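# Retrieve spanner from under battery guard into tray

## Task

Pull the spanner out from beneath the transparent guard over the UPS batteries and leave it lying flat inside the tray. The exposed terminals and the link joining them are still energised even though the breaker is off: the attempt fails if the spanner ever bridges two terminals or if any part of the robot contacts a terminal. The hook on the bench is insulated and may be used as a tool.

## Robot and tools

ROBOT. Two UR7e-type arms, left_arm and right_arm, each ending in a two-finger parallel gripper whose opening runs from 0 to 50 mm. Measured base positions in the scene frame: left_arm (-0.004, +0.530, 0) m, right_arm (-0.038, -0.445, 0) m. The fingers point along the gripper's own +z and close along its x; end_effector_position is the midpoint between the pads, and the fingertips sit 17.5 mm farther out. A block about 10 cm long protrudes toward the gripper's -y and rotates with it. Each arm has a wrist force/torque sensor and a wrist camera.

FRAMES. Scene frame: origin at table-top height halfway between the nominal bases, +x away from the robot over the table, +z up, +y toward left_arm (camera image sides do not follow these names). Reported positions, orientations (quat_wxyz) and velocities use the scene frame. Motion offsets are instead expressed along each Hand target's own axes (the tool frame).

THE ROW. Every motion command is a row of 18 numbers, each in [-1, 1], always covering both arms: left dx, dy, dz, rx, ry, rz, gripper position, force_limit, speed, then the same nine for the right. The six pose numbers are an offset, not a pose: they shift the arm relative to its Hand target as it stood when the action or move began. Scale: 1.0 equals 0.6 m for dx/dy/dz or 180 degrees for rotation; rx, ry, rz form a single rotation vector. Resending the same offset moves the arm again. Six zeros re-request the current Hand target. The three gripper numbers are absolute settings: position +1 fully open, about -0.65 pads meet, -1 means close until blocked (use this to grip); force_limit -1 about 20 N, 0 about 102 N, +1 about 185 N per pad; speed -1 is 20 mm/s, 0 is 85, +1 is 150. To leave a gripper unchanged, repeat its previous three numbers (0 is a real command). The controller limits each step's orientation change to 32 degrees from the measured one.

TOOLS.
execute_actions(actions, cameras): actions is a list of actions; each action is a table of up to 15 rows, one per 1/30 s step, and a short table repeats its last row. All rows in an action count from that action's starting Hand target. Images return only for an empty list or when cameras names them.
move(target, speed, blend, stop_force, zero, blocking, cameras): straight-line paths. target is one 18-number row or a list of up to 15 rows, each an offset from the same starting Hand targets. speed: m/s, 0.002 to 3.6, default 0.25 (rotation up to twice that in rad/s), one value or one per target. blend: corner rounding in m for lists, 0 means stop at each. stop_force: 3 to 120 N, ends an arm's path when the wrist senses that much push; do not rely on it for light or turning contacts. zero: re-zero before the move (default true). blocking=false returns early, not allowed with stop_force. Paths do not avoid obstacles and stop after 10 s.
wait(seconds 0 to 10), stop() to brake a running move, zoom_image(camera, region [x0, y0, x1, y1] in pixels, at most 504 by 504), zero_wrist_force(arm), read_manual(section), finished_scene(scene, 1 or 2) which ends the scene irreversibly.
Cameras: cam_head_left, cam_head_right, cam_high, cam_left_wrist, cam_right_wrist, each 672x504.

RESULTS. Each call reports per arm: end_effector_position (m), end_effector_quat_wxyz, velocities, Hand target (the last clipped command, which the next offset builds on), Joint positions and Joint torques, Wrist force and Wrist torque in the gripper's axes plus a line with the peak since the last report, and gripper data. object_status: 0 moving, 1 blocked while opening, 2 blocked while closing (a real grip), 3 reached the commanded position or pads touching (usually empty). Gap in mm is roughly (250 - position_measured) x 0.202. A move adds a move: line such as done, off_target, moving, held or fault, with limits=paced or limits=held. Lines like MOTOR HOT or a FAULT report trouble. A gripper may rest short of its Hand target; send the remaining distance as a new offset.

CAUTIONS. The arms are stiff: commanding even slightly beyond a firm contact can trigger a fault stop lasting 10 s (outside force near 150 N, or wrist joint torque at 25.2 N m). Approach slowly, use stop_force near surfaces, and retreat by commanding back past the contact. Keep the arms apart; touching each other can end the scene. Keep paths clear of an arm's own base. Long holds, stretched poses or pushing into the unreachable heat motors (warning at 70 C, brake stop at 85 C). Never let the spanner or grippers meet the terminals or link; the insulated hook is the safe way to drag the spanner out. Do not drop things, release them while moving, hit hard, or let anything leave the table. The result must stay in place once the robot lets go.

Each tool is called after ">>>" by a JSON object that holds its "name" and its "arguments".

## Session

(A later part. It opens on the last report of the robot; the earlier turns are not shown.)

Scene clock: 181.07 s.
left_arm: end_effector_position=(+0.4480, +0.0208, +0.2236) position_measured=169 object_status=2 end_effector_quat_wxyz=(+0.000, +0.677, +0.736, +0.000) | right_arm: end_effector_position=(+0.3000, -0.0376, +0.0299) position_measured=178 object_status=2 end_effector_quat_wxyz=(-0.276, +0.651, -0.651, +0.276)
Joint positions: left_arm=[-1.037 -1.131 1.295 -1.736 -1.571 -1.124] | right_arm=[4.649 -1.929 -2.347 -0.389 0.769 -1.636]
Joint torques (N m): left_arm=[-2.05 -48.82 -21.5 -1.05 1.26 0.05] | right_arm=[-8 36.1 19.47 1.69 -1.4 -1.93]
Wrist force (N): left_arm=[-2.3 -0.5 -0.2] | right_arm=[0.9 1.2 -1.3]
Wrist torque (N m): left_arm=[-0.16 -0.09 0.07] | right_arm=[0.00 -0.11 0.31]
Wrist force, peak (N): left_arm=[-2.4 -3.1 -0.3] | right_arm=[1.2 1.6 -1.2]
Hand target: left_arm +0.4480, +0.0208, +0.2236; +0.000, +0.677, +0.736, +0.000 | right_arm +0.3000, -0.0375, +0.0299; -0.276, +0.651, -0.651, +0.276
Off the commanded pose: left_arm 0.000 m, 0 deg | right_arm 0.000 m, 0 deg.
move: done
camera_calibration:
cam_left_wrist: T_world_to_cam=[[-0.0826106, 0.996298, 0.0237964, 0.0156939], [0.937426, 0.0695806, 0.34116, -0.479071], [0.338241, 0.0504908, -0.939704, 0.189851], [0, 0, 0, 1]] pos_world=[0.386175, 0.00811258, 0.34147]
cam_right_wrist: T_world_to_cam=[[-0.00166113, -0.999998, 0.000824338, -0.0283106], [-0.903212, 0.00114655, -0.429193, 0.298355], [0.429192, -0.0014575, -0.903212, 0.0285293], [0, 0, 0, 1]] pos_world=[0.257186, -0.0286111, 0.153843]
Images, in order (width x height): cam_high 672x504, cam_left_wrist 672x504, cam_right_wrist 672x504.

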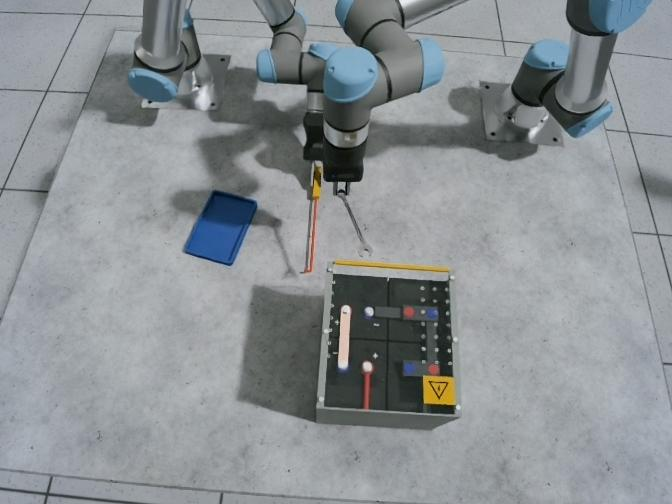

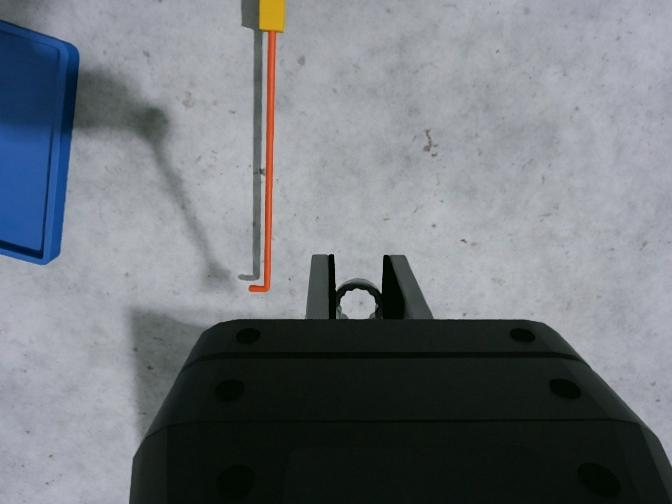

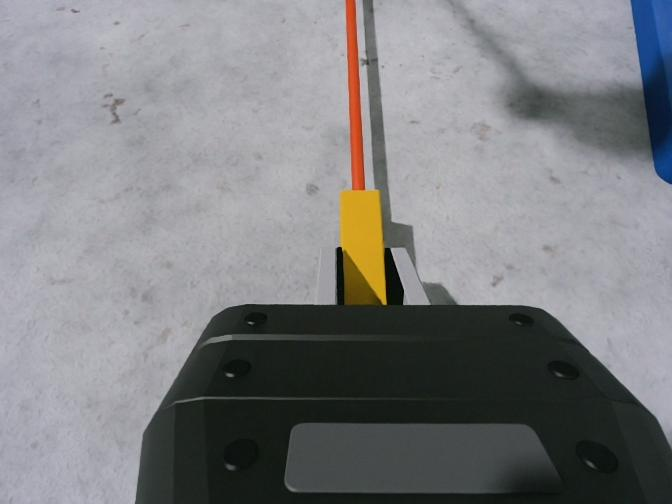

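>>> {"name": "move", "arguments": {"target": [0.04983,0.00417,0.316,0,0,0,-1,0,-0.6, 0,0,0,0,0,0,-1,0.3,-0.5], "speed": 0.25}}

>>> {"name": "move", "arguments": {"target": [0,0,0.03,0,0,0,-1,0,-0.6, 0,0.0180,0.0174,0,0,0,-1,0.3,-0.5], "speed": 0.012, "stop_force": 4, "cameras": ["cam_high", "cam_left_wrist", "cam_right_wrist"]}}

>>> {"name": "zoom_image", "arguments": {"camera": "cam_high", "region": [290, 170, 410, 290]}}

Scene clock: 184.13 s.
left_arm: end_effector_position=(+0.4481, +0.0508, +0.0341) position_measured=169 object_status=2 end_effector_quat_wxyz=(+0.000, +0.677, +0.736, +0.000) | right_arm: end_effector_position=(+0.3000, -0.0375, +0.0299) position_measured=178 object_status=2 end_effector_quat_wxyz=(-0.276, +0.651, -0.651, +0.276)
Joint positions: left_arm=[-1.013 -1.008 1.63 -2.194 -1.571 -1.1] | right_arm=[4.649 -1.929 -2.347 -0.389 0.769 -1.636]
Joint torques (N m): left_arm=[-10.36 -36.4 -16.06 -4.11 1.33 -2.06] | right_arm=[-7.58 39.4 23.62 5.33 -2.59 -1.94]
Wrist force (N): left_arm=[-2.5 -0.3 0.0] | right_arm=[0.7 1.1 -0.7]
Wrist torque (N m): left_arm=[-0.08 -0.05 0.03] | right_arm=[-0.01 -0.08 0.32]
Wrist force, peak (N): left_arm=[-2.9 -0.5 -4.0] | right_arm=[1.4 1.6 -1.2]
Hand target: left_arm +0.4480, +0.0508, +0.0340; +0.000, +0.677, +0.736, +0.000 | right_arm +0.3000, -0.0375, +0.0299; -0.276, +0.651, -0.651, +0.276
Off the commanded pose: left_arm 0.000 m, 0 deg | right_arm 0.000 m, 0 deg.
move: done

Scene clock: 186.40 s.
left_arm: end_effector_position=(+0.4480, +0.0508, +0.0212) position_measured=169 object_status=2 end_effector_quat_wxyz=(+0.000, +0.677, +0.736, +0.000) | right_arm: end_effector_position=(+0.3000, -0.0375, +0.0203) position_measured=178 object_status=2 end_effector_quat_wxyz=(-0.276, +0.651, -0.651, +0.276)
Joint positions: left_arm=[-1.013 -0.99 1.64 -2.221 -1.571 -1.101] | right_arm=[4.649 -1.958 -2.35 -0.357 0.769 -1.636]
Joint torques (N m): left_arm=[-3.17 -49.64 -30.01 -1.48 -1.21 -1.72] | right_arm=[-6.73 39.19 19.7 5.44 -0.08 -0.53]
Wrist force (N): left_arm=[-2.1 -0.5 0.0] | right_arm=[1.0 0.1 -1.7]
Wrist torque (N m): left_arm=[-0.13 -0.13 0.06] | right_arm=[0.06 -0.09 0.33]
Wrist force, peak (N): left_arm=[-0.8 -1.3 -9.8] | right_arm=[4.5 -10.5 -24.7]
Hand target: left_arm +0.4480, +0.0508, +0.0212; +0.000, +0.677, +0.736, +0.000 (not the last commanded pose) | right_arm +0.3000, -0.0375, +0.0203; -0.276, +0.651, -0.651, +0.276 (not the last commanded pose)
Off the commanded pose: left_arm 0.005 m, 0 deg | right_arm 0.005 m, 0 deg.
move: contact (left_arm, right_arm)
camera_calibration:
cam_left_wrist: T_world_to_cam=[[-0.0826456, 0.996293, 0.0238896, -0.00937797], [0.937424, 0.0695816, 0.341167, -0.412108], [0.338239, 0.0505906, -0.939699, -0.00186338], [0, 0, 0, 1]] pos_world=[0.386175, 0.0381126, 0.13907]
cam_right_wrist: T_world_to_cam=[[-0.00161861, -0.999998, 0.000733831, -0.0283005], [-0.903212, 0.001147, -0.429193, 0.294235], [0.429192, -0.0013575, -0.903212, 0.0198613], [0, 0, 0, 1]] pos_world=[0.257186, -0.028611, 0.144243]
Images, in order (width x height): cam_high 672x504, cam_left_wrist 672x504, cam_right_wrist 672x504.

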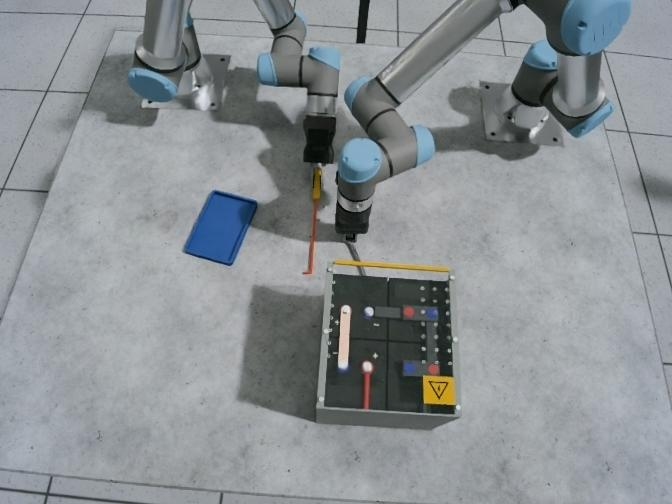

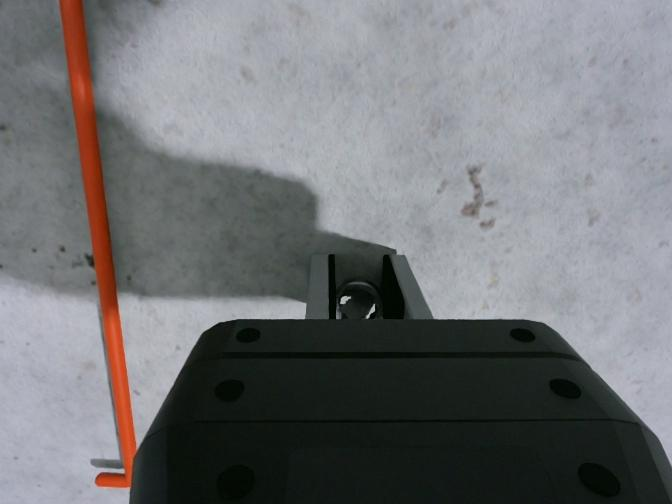

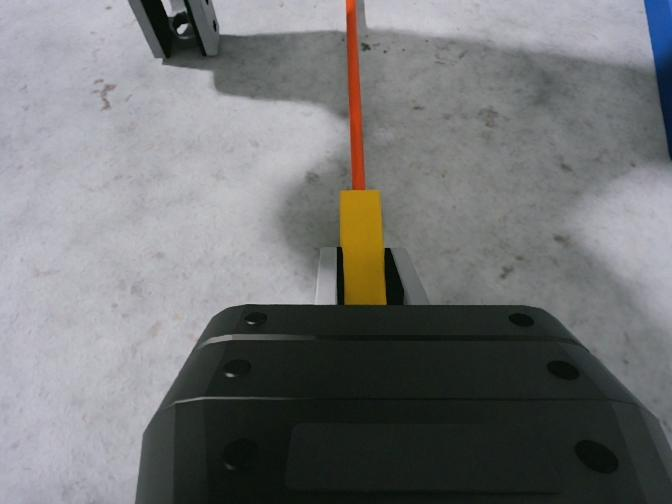

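Scaled by 4.200 from the camera's 672x504 image, which has a finer 960x720 frame.

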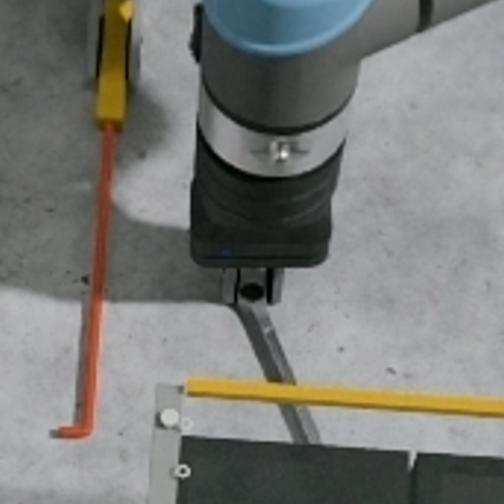

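>>> {"name": "zoom_image", "arguments": {"camera": "cam_high", "region": [170, 175, 280, 285]}}

>>> {"name": "move", "arguments": {"target": [[0,0,0,0,0,0,0.15,0,-0.5, 0,0,0,0,0,0,0.25,0.3,-0.5],[0,0,-0.04167,0,0,0,0.15,0,-0.5, 0,0,-0.05,0,0,0,0.25,0.3,-0.5],[0.03732,0.11583,-0.04167,0,0,-0.1034,0.15,0,-0.5, 0,0,-0.1333,0,0,0,0.25,0.3,-0.5]], "speed": 0.15, "cameras": ["cam_high", "cam_left_wrist", "cam_right_wrist"]}}

>>> {"name": "zoom_image", "arguments": {"camera": "cam_high", "region": [290, 170, 410, 290]}}

>>> {"name": "zoom_image", "arguments": {"camera": "cam_left_wrist", "region": [260, 200, 460, 330]}}

Scaled by 4.582 from the camera's 672x504 image, which has a finer 960x720 frame.

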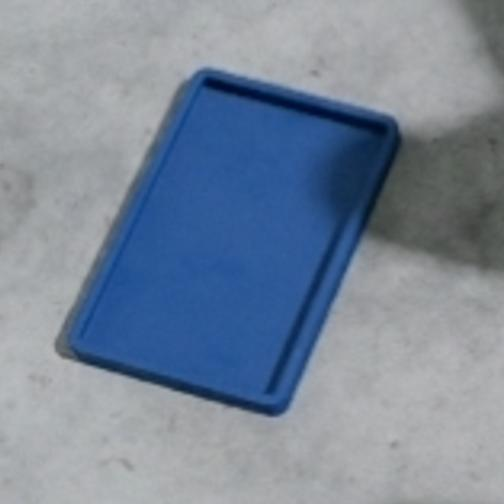

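Scene clock: 194.97 s.
left_arm: end_effector_position=(+0.5155, +0.0789, +0.0462) position_measured=130 object_status=3 end_effector_quat_wxyz=(+0.000, +0.549, +0.836, +0.000) | right_arm: end_effector_position=(+0.2425, -0.0374, +0.0759) position_measured=116 object_status=3 end_effector_quat_wxyz=(-0.276, +0.651, -0.651, +0.276)
Joint positions: left_arm=[-0.905 -0.965 1.52 -2.126 -1.571 -1.317] | right_arm=[4.791 -1.727 -2.354 -0.73 0.773 -1.433]
Joint torques (N m): left_arm=[-7.03 -51.1 -17.45 -4.27 -0.95 0.29] | right_arm=[-6.52 15.08 15.95 4.17 -1.59 -1.83]
Wrist force (N): left_arm=[-2.1 -0.2 0.1] | right_arm=[1.6 0.9 -1.1]
Wrist torque (N m): left_arm=[-0.16 -0.16 0.06] | right_arm=[0.01 -0.23 0.37]
Wrist force, peak (N): left_arm=[-3.0 -1.7 -0.4] | right_arm=[1.1 0.7 -2.5]
Hand target: left_arm +0.5154, +0.0789, +0.0463; +0.000, +0.549, +0.836, +0.000 | right_arm +0.2425, -0.0375, +0.0758; -0.276, +0.651, -0.651, +0.276
Off the commanded pose: left_arm 0.000 m, 0 deg | right_arm 0.000 m, 0 deg.
move: done
camera_calibration:
cam_left_wrist: T_world_to_cam=[[-0.396206, 0.917852, 0.0238368, 0.135424], [0.866227, 0.365062, 0.341147, -0.472472], [0.30442, 0.155813, -0.939708, 0.00650846], [0, 0, 0, 1]] pos_world=[0.460943, 0.0471681, 0.16407]
cam_right_wrist: T_world_to_cam=[[-0.00158086, -0.999999, 0.000419938, -0.0283789], [-0.903251, 0.00124772, -0.429111, 0.266067], [0.429109, -0.00105767, -0.903252, 0.0948342], [0, 0, 0, 1]] pos_world=[0.199586, -0.0286105, 0.199843]
Images, in order (width x height): cam_high 672x504, cam_left_wrist 672x504, cam_right_wrist 672x504.

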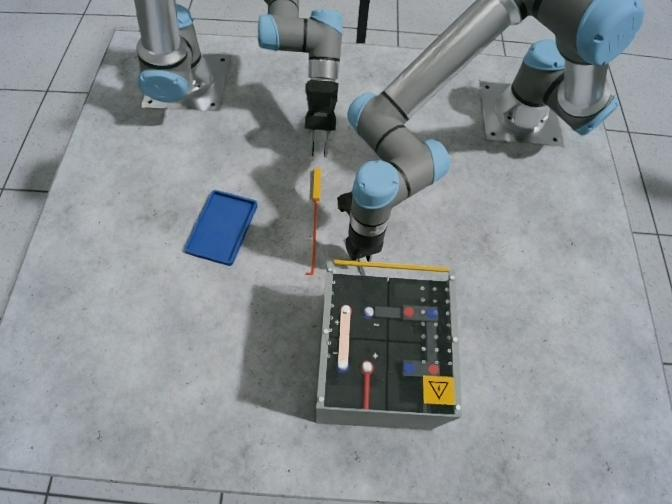

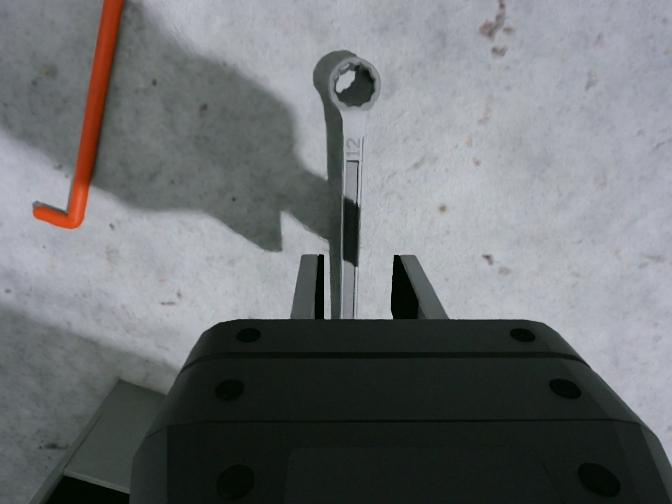

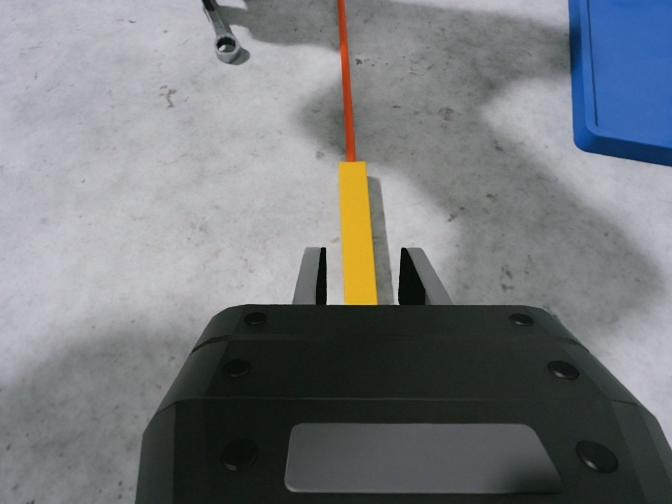

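Scaled by 4.200 from the camera's 672x504 image, which has a finer 960x720 frame.

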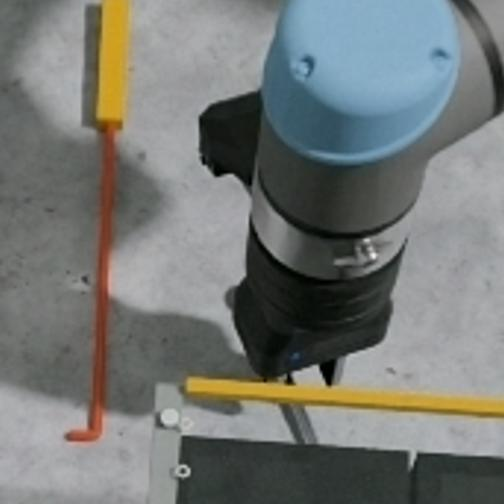

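Scaled by 2.520 from the camera's 672x504 image, which has a finer 960x720 frame.

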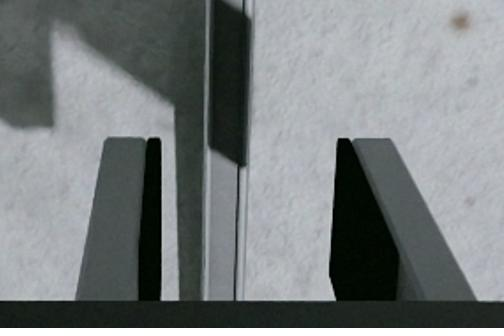

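>>> {"name": "move", "arguments": {"target": [-0.002,0,0.035,0,0,0,0.15,0,-0.5, 0,0.09147,-0.16657,0,0,0,0.25,0.3,-0.5], "speed": 0.15}}

>>> {"name": "move", "arguments": {"target": [0,0,0.0097,0,0,0,0.15,0,-0.5, 0,0,0,0,0,0,0.25,0.3,-0.5], "speed": 0.02, "stop_force": 4, "cameras": ["cam_high", "cam_left_wrist"]}}

>>> {"name": "zoom_image", "arguments": {"camera": "cam_left_wrist", "region": [260, 200, 460, 330]}}

Scene clock: 204.57 s.
left_arm: end_effector_position=(+0.5159, +0.0778, +0.0252) position_measured=130 object_status=3 end_effector_quat_wxyz=(+0.000, +0.549, +0.836, +0.000) | right_arm: end_effector_position=(+0.1325, -0.0375, +0.1058) position_measured=116 object_status=3 end_effector_quat_wxyz=(-0.276, +0.651, -0.651, +0.276)
Joint positions: left_arm=[-0.906 -0.936 1.533 -2.168 -1.571 -1.318] | right_arm=[5.066 -1.582 -2.307 -1.182 0.836 -1.061]
Joint torques (N m): left_arm=[-8.26 -52.11 -27.88 -0.61 0.09 -1.94] | right_arm=[5.3 9.6 8.56 0.39 -3.06 1.49]
Wrist force (N): left_arm=[-2.3 0.0 -0.2] | right_arm=[1.7 0.1 -1.1]
Wrist torque (N m): left_arm=[-0.14 -0.12 0.08] | right_arm=[-0.06 -0.26 0.43]
Wrist force, peak (N): left_arm=[-2.4 0.0 0.5] | right_arm=[1.4 1.4 -3.2]
Hand target: left_arm +0.5159, +0.0778, +0.0253; +0.000, +0.549, +0.836, +0.000 | right_arm +0.1325, -0.0376, +0.1058; -0.276, +0.651, -0.651, +0.276
Off the commanded pose: left_arm 0.000 m, 0 deg | right_arm 0.000 m, 0 deg.
move: done

Scene clock: 206.10 s.
left_arm: end_effector_position=(+0.5159, +0.0778, +0.0194) position_measured=130 object_status=3 end_effector_quat_wxyz=(+0.000, +0.549, +0.836, +0.000) | right_arm: end_effector_position=(+0.1325, -0.0376, +0.1058) position_measured=116 object_status=3 end_effector_quat_wxyz=(-0.276, +0.651, -0.651, +0.276)
Joint positions: left_arm=[-0.906 -0.928 1.537 -2.18 -1.571 -1.318] | right_arm=[5.066 -1.582 -2.307 -1.182 0.836 -1.06]
Joint torques (N m): left_arm=[-3 -52.32 -29.38 -0.53 0.15 -0.81] | right_arm=[6.51 9.23 8.93 0.09 -2.42 2.48]
Wrist force (N): left_arm=[-2.2 -0.1 0.0] | right_arm=[1.5 0.4 -1.3]
Wrist torque (N m): left_arm=[-0.14 -0.13 0.07] | right_arm=[-0.03 -0.23 0.42]
Wrist force, peak (N): left_arm=[-2.5 -0.1 -0.3] | right_arm=[1.8 0.7 -1.4]
Hand target: left_arm +0.5159, +0.0778, +0.0194; +0.000, +0.549, +0.836, +0.000 | right_arm +0.1325, -0.0376, +0.1058; -0.276, +0.651, -0.651, +0.276
Off the commanded pose: left_arm 0.000 m, 0 deg | right_arm 0.000 m, 0 deg.
move: done
camera_calibration:
cam_left_wrist: T_world_to_cam=[[-0.396285, 0.917819, 0.0238045, 0.137274], [0.866191, 0.365146, 0.341148, -0.463262], [0.30442, 0.155811, -0.939708, -0.0186259], [0, 0, 0, 1]] pos_world=[0.461343, 0.046068, 0.13727]
Images, in order (width x height): cam_high 672x504, cam_left_wrist 672x504.

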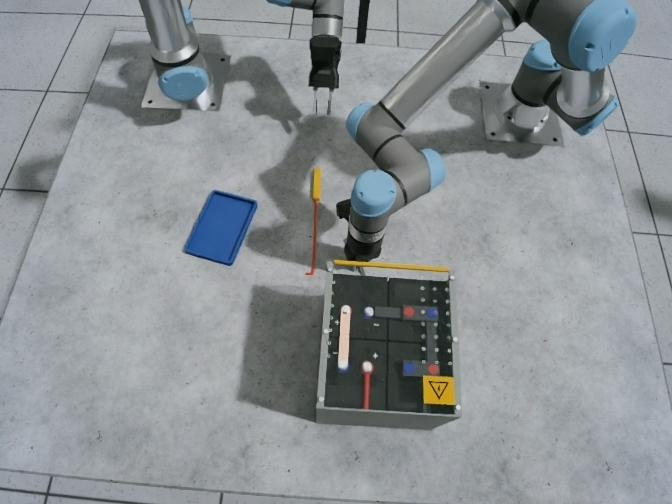

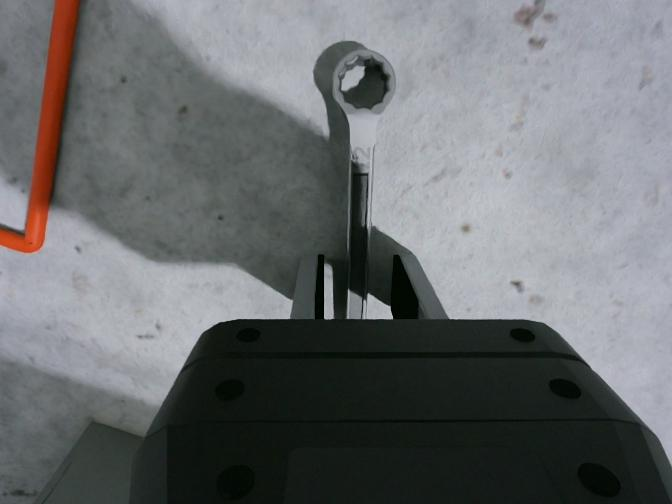

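Scaled by 2.520 from the camera's 672x504 image, which has a finer 960x720 frame.

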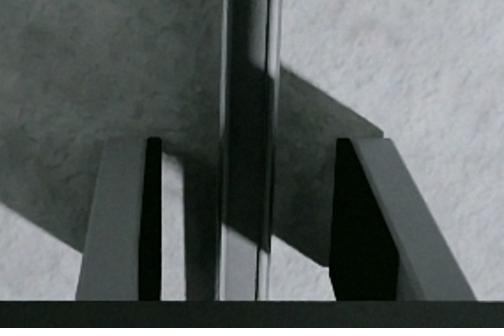

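>>> {"name": "move", "arguments": {"target": [0,0,0,0,0,0,-1,-0.4,-0.6, 0,0,0,0,0,0,0.25,0.3,-0.5], "cameras": ["cam_high"]}}

>>> {"name": "zoom_image", "arguments": {"camera": "cam_high", "region": [170, 175, 280, 285]}}

Scene clock: 207.00 s.
left_arm: end_effector_position=(+0.5159, +0.0778, +0.0194) position_measured=218 object_status=2 end_effector_quat_wxyz=(+0.000, +0.549, +0.836, +0.000) | right_arm: end_effector_position=(+0.1325, -0.0376, +0.1058) position_measured=116 object_status=3 end_effector_quat_wxyz=(-0.276, +0.651, -0.651, +0.276)
Joint positions: left_arm=[-0.906 -0.928 1.537 -2.18 -1.571 -1.318] | right_arm=[5.066 -1.582 -2.307 -1.182 0.836 -1.06]
Joint torques (N m): left_arm=[-1.14 -51.06 -28.83 -1.22 0.25 -0.44] | right_arm=[6.1 8.64 9.41 0.07 -2.05 2.3]
Wrist force (N): left_arm=[-2.3 0.0 0.4] | right_arm=[1.6 0.2 -1.4]
Wrist torque (N m): left_arm=[-0.14 -0.12 0.07] | right_arm=[-0.05 -0.25 0.42]
Wrist force, peak (N): left_arm=[-2.7 -0.1 -0.2] | right_arm=[1.8 0.1 -1.3]
Hand target: left_arm +0.5159, +0.0778, +0.0194; +0.000, +0.549, +0.836, +0.000 | right_arm +0.1325, -0.0376, +0.1058; -0.276, +0.651, -0.651, +0.276
Off the commanded pose: left_arm 0.000 m, 0 deg | right_arm 0.000 m, 0 deg.
move: done
Images, in order (width x height): cam_high 672x504.

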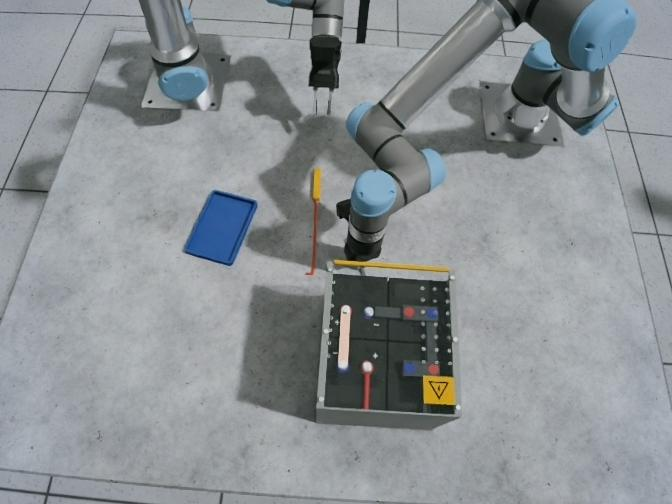

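Scaled by 4.582 from the camera's 672x504 image, which has a finer 960x720 frame.

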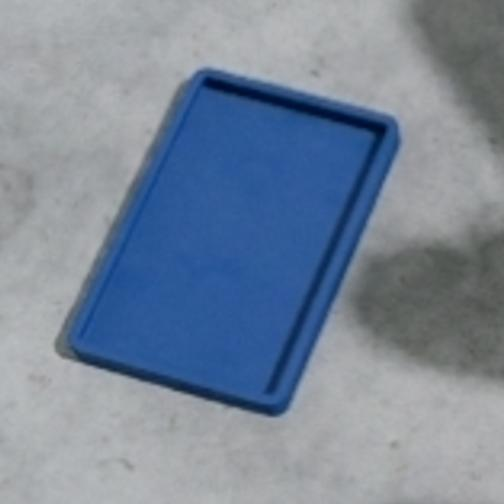

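>>> {"name": "move", "arguments": {"target": [[0,0,-0.0517,0,0,0,-1,-0.4,-0.6,0,0,0,0,0,0,0.25,0.3,-0.5],[-0.372,-0.2684,-0.0517,0,0,0.05,-1,-0.4,-0.6,0,0,0,0,0,0,0.25,0.3,-0.5],[-0.465,-0.3355,-0.0517,0,0,0.0617,-1,-0.4,-0.6,0,0,0,0,0,0,0.25,0.3,-0.5]], "speed": [0.1,0.2,0.1], "blend": [0.01,0.02,0], "cameras": ["cam_high","cam_left_wrist"]}}

Scene clock: 211.63 s.
left_arm: end_effector_position=(+0.4417, -0.2582, +0.0504) position_measured=218 object_status=2 end_effector_quat_wxyz=(+0.000, +0.628, +0.779, +0.000) end_effector_velocity=(+0.001, -0.001, +0.001) end_effector_angular_velocity=(-0.004, -0.002, +0.000) | right_arm: end_effector_position=(+0.1325, -0.0376, +0.1058) position_measured=116 object_status=3 end_effector_quat_wxyz=(-0.276, +0.651, -0.651, +0.276)
Joint positions: left_arm=[-1.199 -0.316 0.279 -1.533 -1.571 -1.417] | right_arm=[5.066 -1.582 -2.307 -1.182 0.836 -1.06]
Joint velocities: left_arm=[0 -0.002 0.002 -0.005 0.001 0] | right_arm=[within noise]
Joint torques (N m): left_arm=[6.96 -69.84 -20.06 -4.36 -1.47 1.84] | right_arm=[5.74 8.76 9.18 0.1 -1.39 2.14]
Wrist force (N): left_arm=[-2.0 0.4 -0.3] | right_arm=[1.5 0.3 -1.2]
Wrist torque (N m): left_arm=[-0.06 -0.17 0.12] | right_arm=[-0.03 -0.25 0.42]
Wrist force, peak (N): left_arm=[-3.2 -1.3 -0.3] | right_arm=[1.8 0.4 -1.6]
Hand target: left_arm +0.4418, -0.2582, +0.0504; +0.000, +0.628, +0.779, +0.000 | right_arm +0.1325, -0.0376, +0.1058; -0.276, +0.651, -0.651, +0.276
Off the commanded pose: left_arm 0.000 m, 0 deg | right_arm 0.000 m, 0 deg.
move: done
camera_calibration:
cam_left_wrist: T_world_to_cam=[[-0.212092, 0.976955, 0.0240035, 0.349396], [0.920308, 0.191412, 0.341166, -0.355721], [0.32871, 0.0944492, -0.939696, 0.058846], [0, 0, 0, 1]] pos_world=[0.382134, -0.278813, 0.168271]
Images, in order (width x height): cam_high 672x504, cam_left_wrist 672x504.

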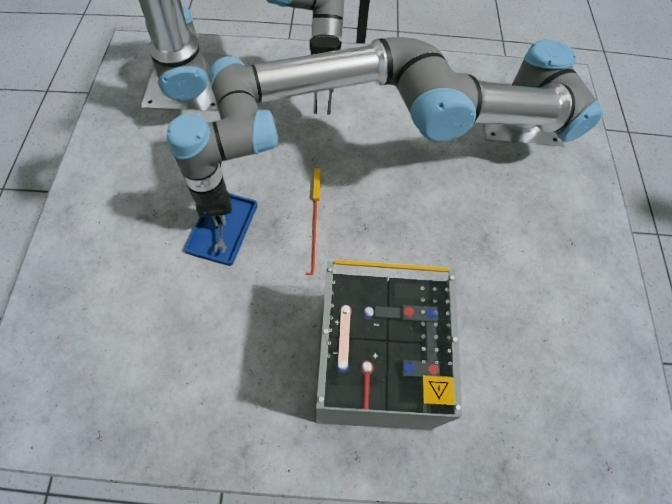

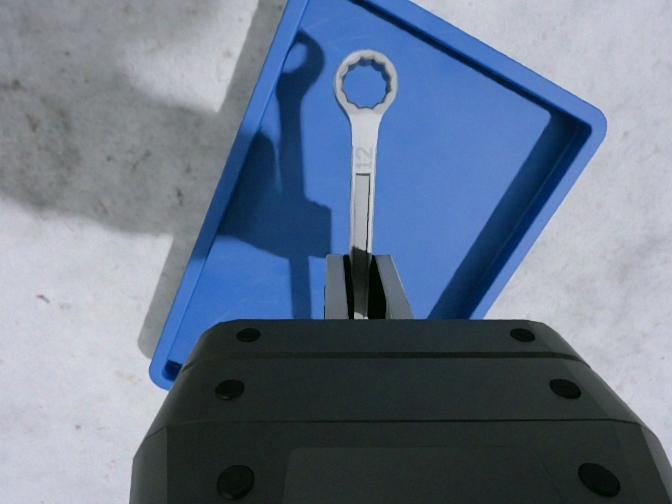

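>>> {"name": "zoom_image", "arguments": {"camera": "cam_high", "region": [170, 180, 270, 280]}}

>>> {"name": "zoom_image", "arguments": {"camera": "cam_left_wrist", "region": [140, 0, 640, 400]}}

Scaled by 5.040 from the camera's 672x504 image, which has a finer 960x720 frame.

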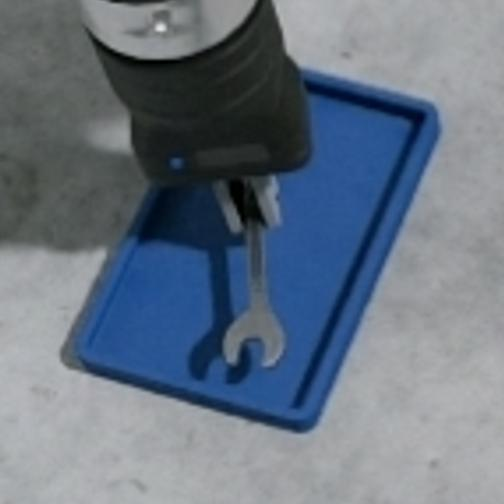

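Scaled by 1.008 from the camera's 672x504 image, which has a finer 960x720 frame.

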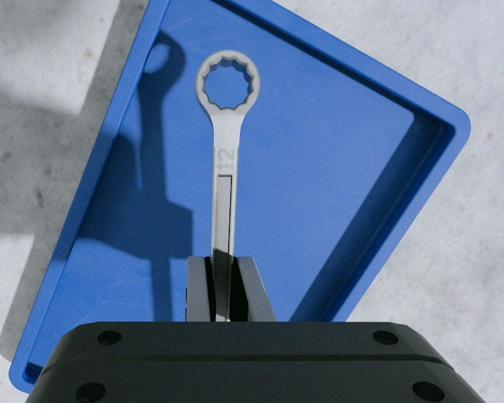

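>>> {"name": "move", "arguments": {"target": [0.0013,-0.00305,0.034,0,0,0,-1,-0.4,-0.6,0,0,0,0,0,0,0.25,0.3,-0.5], "speed": 0.06, "cameras": ["cam_high","cam_left_wrist"]}}

>>> {"name": "zoom_image", "arguments": {"camera": "cam_high", "region": [170, 180, 270, 280]}}

Scene clock: 216.13 s.
left_arm: end_effector_position=(+0.4398, -0.2578, +0.0300) position_measured=218 object_status=2 end_effector_quat_wxyz=(+0.000, +0.628, +0.779, +0.000) end_effector_velocity=(+0.000, +0.000, +0.002) end_effector_angular_velocity=(+0.001, +0.001, +0.000) | right_arm: end_effector_position=(+0.1325, -0.0376, +0.1058) position_measured=116 object_status=3 end_effector_quat_wxyz=(-0.276, +0.651, -0.651, +0.276)
Joint positions: left_arm=[-1.201 -0.327 0.353 -1.597 -1.571 -1.419] | right_arm=[5.066 -1.582 -2.307 -1.182 0.836 -1.06]
Joint velocities: left_arm=[0 0 -0.005 0.006 0 0] | right_arm=[within noise]
Joint torques (N m): left_arm=[-6.21 -67.64 -34.71 -0.9 0.11 -1.45] | right_arm=[6.45 8.68 9.13 0.25 -1.49 2.17]
Wrist force (N): left_arm=[-2.1 -0.2 -0.2] | right_arm=[1.5 0.4 -1.1]
Wrist torque (N m): left_arm=[-0.18 -0.12 0.16] | right_arm=[-0.02 -0.24 0.42]
Wrist force, peak (N): left_arm=[-2.3 0.3 -1.2] | right_arm=[1.7 0.3 -1.5]
Hand target: left_arm +0.4398, -0.2578, +0.0300; +0.000, +0.628, +0.779, +0.000 | right_arm +0.1325, -0.0376, +0.1058; -0.276, +0.651, -0.651, +0.276
Off the commanded pose: left_arm 0.000 m, 0 deg | right_arm 0.000 m, 0 deg.
move: done
camera_calibration:
cam_left_wrist: T_world_to_cam=[[-0.212114, 0.976955, 0.0237863, 0.349112], [0.920301, 0.191508, 0.341132, -0.346963], [0.328716, 0.0942495, -0.939714, 0.0402401], [0, 0, 0, 1]] pos_world=[0.380134, -0.278413, 0.14787]
Images, in order (width x height): cam_high 672x504, cam_left_wrist 672x504.

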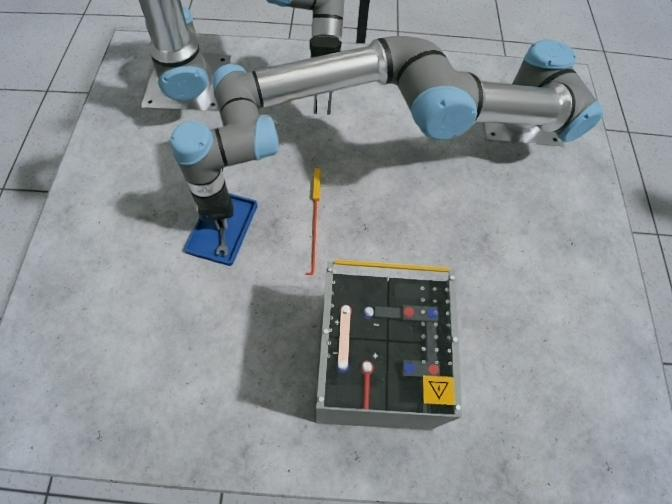

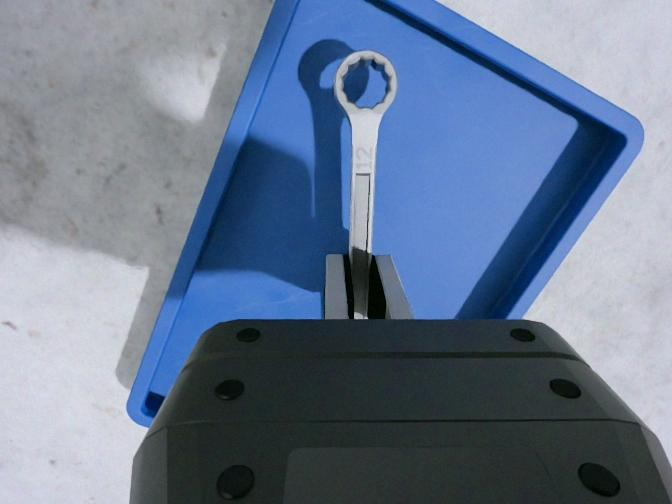

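Scaled by 5.040 from the camera's 672x504 image, which has a finer 960x720 frame.

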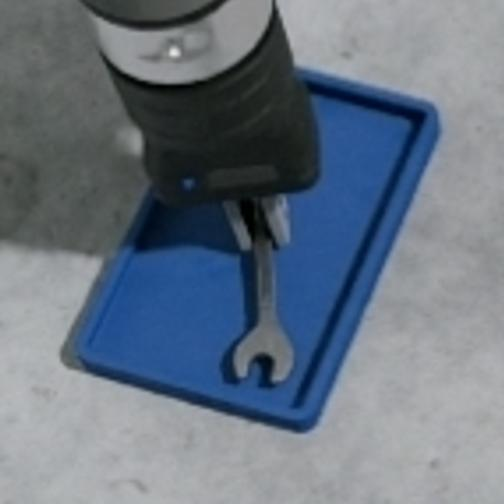

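>>> {"name": "move", "arguments": {"target": [0,0,0.019,0,0,0,-1,-0.4,-0.6,0,0,0,0,0,0,0.25,0.3,-0.5], "speed": 0.007, "stop_force": 4, "cameras": ["cam_high"]}}

>>> {"name": "zoom_image", "arguments": {"camera": "cam_high", "region": [170, 180, 270, 280]}}

Scene clock: 218.87 s.
left_arm: end_effector_position=(+0.4398, -0.2578, +0.0222) position_measured=218 object_status=2 end_effector_quat_wxyz=(+0.000, +0.628, +0.779, +0.000) | right_arm: end_effector_position=(+0.1325, -0.0376, +0.1058) position_measured=116 object_status=3 end_effector_quat_wxyz=(-0.276, +0.651, -0.651, +0.276)
Joint positions: left_arm=[-1.201 -0.325 0.369 -1.614 -1.571 -1.419] | right_arm=[5.066 -1.582 -2.307 -1.182 0.836 -1.06]
Joint torques (N m): left_arm=[5.13 -63.76 -33.96 -0.49 0.08 1.69] | right_arm=[6.52 9.31 8.91 0.27 -1.56 2.25]
Wrist force (N): left_arm=[-1.9 0.0 -3.9] | right_arm=[1.2 0.3 -1.5]
Wrist torque (N m): left_arm=[-0.16 -0.14 0.16] | right_arm=[-0.02 -0.19 0.42]
Wrist force, peak (N): left_arm=[0.5 -1.2 -9.4] | right_arm=[1.8 0.4 -1.4]
Hand target: left_arm +0.4398, -0.2578, +0.0222; +0.000, +0.628, +0.779, +0.000 (not the last commanded pose) | right_arm +0.1325, -0.0376, +0.1058; -0.276, +0.651, -0.651, +0.276
Off the commanded pose: left_arm 0.004 m, 0 deg | right_arm 0.000 m, 0 deg.
move: contact (left_arm)
Images, in order (width x height): cam_high 672x504.

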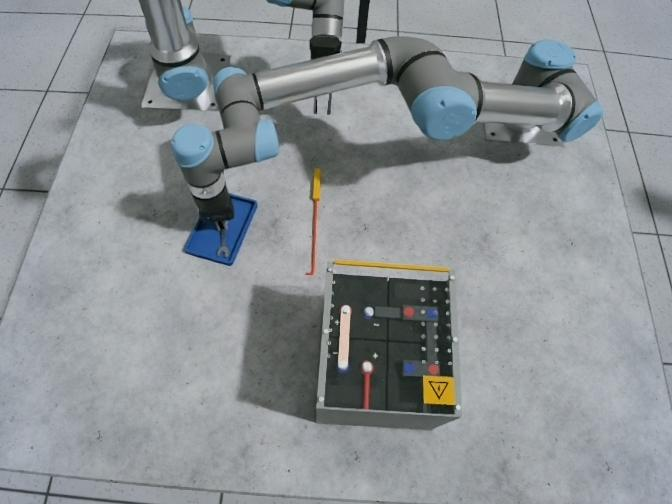

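Scaled by 5.040 from the camera's 672x504 image, which has a finer 960x720 frame.

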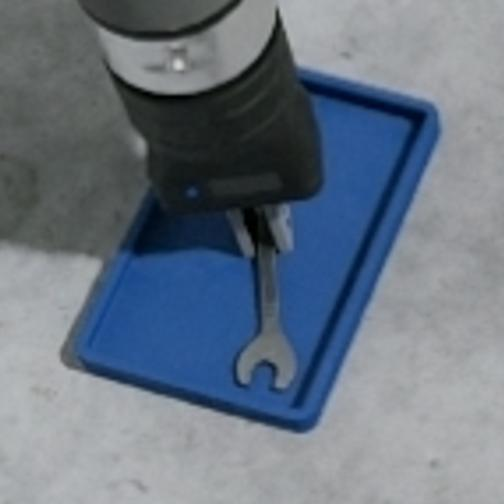

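>>> {"name": "move", "arguments": {"target": [[0,0,0,0,0,0,-0.15,-0.4,-1,0,0,0,0,0,0,0.25,0.3,-0.5],[0,0,-0.05,0,0,0,-0.15,-0.4,-1,0,0,0,0,0,0,0.25,0.3,-0.5],[0.164,-0.0495,-0.1667,0,0,0,-0.15,-0.4,-1,0,0,0,0,0,0,0.25,0.3,-0.5]], "speed": [0.05,0.08,0.25], "blend": [0,0.01,0], "cameras": ["cam_high","cam_left_wrist"]}}

>>> {"name": "zoom_image", "arguments": {"camera": "cam_high", "region": [170, 180, 270, 280]}}

Scene clock: 222.40 s.
left_arm: end_effector_position=(+0.3898, -0.1681, +0.1222) position_measured=175 object_status=3 end_effector_quat_wxyz=(+0.000, +0.628, +0.779, +0.000) | right_arm: end_effector_position=(+0.1325, -0.0376, +0.1058) position_measured=116 object_status=3 end_effector_quat_wxyz=(-0.276, +0.651, -0.651, +0.276)
Joint positions: left_arm=[-1.219 -0.768 0.964 -1.767 -1.57 -1.438] | right_arm=[5.066 -1.582 -2.307 -1.182 0.836 -1.06]
Joint torques (N m): left_arm=[9.8 -57.64 -20.57 -1.25 0.25 1.86] | right_arm=[6.51 8.39 9.22 0.28 -1.53 2.25]
Wrist force (N): left_arm=[-2.1 0.0 -0.6] | right_arm=[1.7 0.0 -1.5]
Wrist torque (N m): left_arm=[-0.17 -0.13 0.12] | right_arm=[-0.07 -0.27 0.42]
Wrist force, peak (N): left_arm=[-4.5 0.7 0.1] | right_arm=[2.0 0.4 -1.3]
Hand target: left_arm +0.3899, -0.1680, +0.1222; +0.000, +0.628, +0.779, +0.000 | right_arm +0.1325, -0.0376, +0.1058; -0.276, +0.651, -0.651, +0.276
Off the commanded pose: left_arm 0.000 m, 0 deg | right_arm 0.000 m, 0 deg.
move: done
camera_calibration:
cam_left_wrist: T_world_to_cam=[[-0.212018, 0.976976, 0.023801, 0.248649], [0.920291, 0.191404, 0.341217, -0.349615], [0.328805, 0.0942479, -0.939683, 0.134826], [0, 0, 0, 1]] pos_world=[0.330134, -0.188713, 0.24007]
Images, in order (width x height): cam_high 672x504, cam_left_wrist 672x504.

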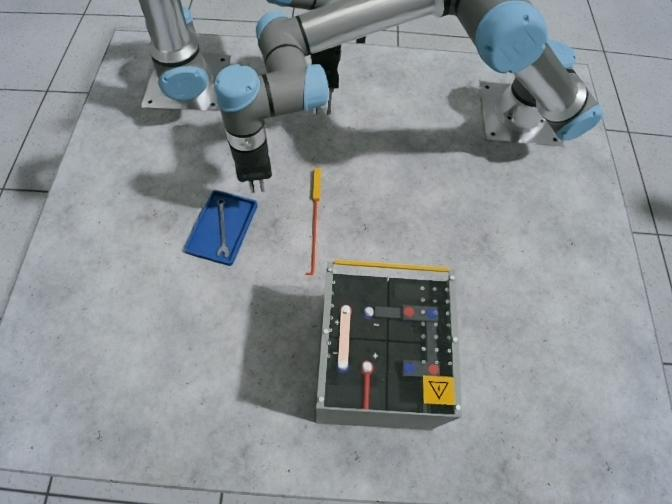

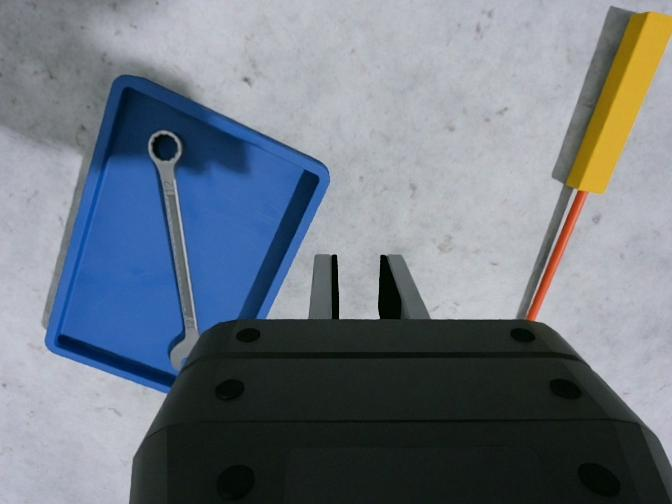

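Scaled by 5.040 from the camera's 672x504 image, which has a finer 960x720 frame.

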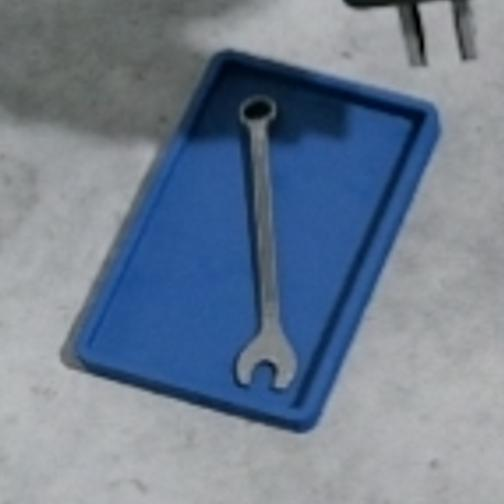

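>>> {"name": "finished_scene", "arguments": {"scene": 2}}

The scene is finished: the task was done.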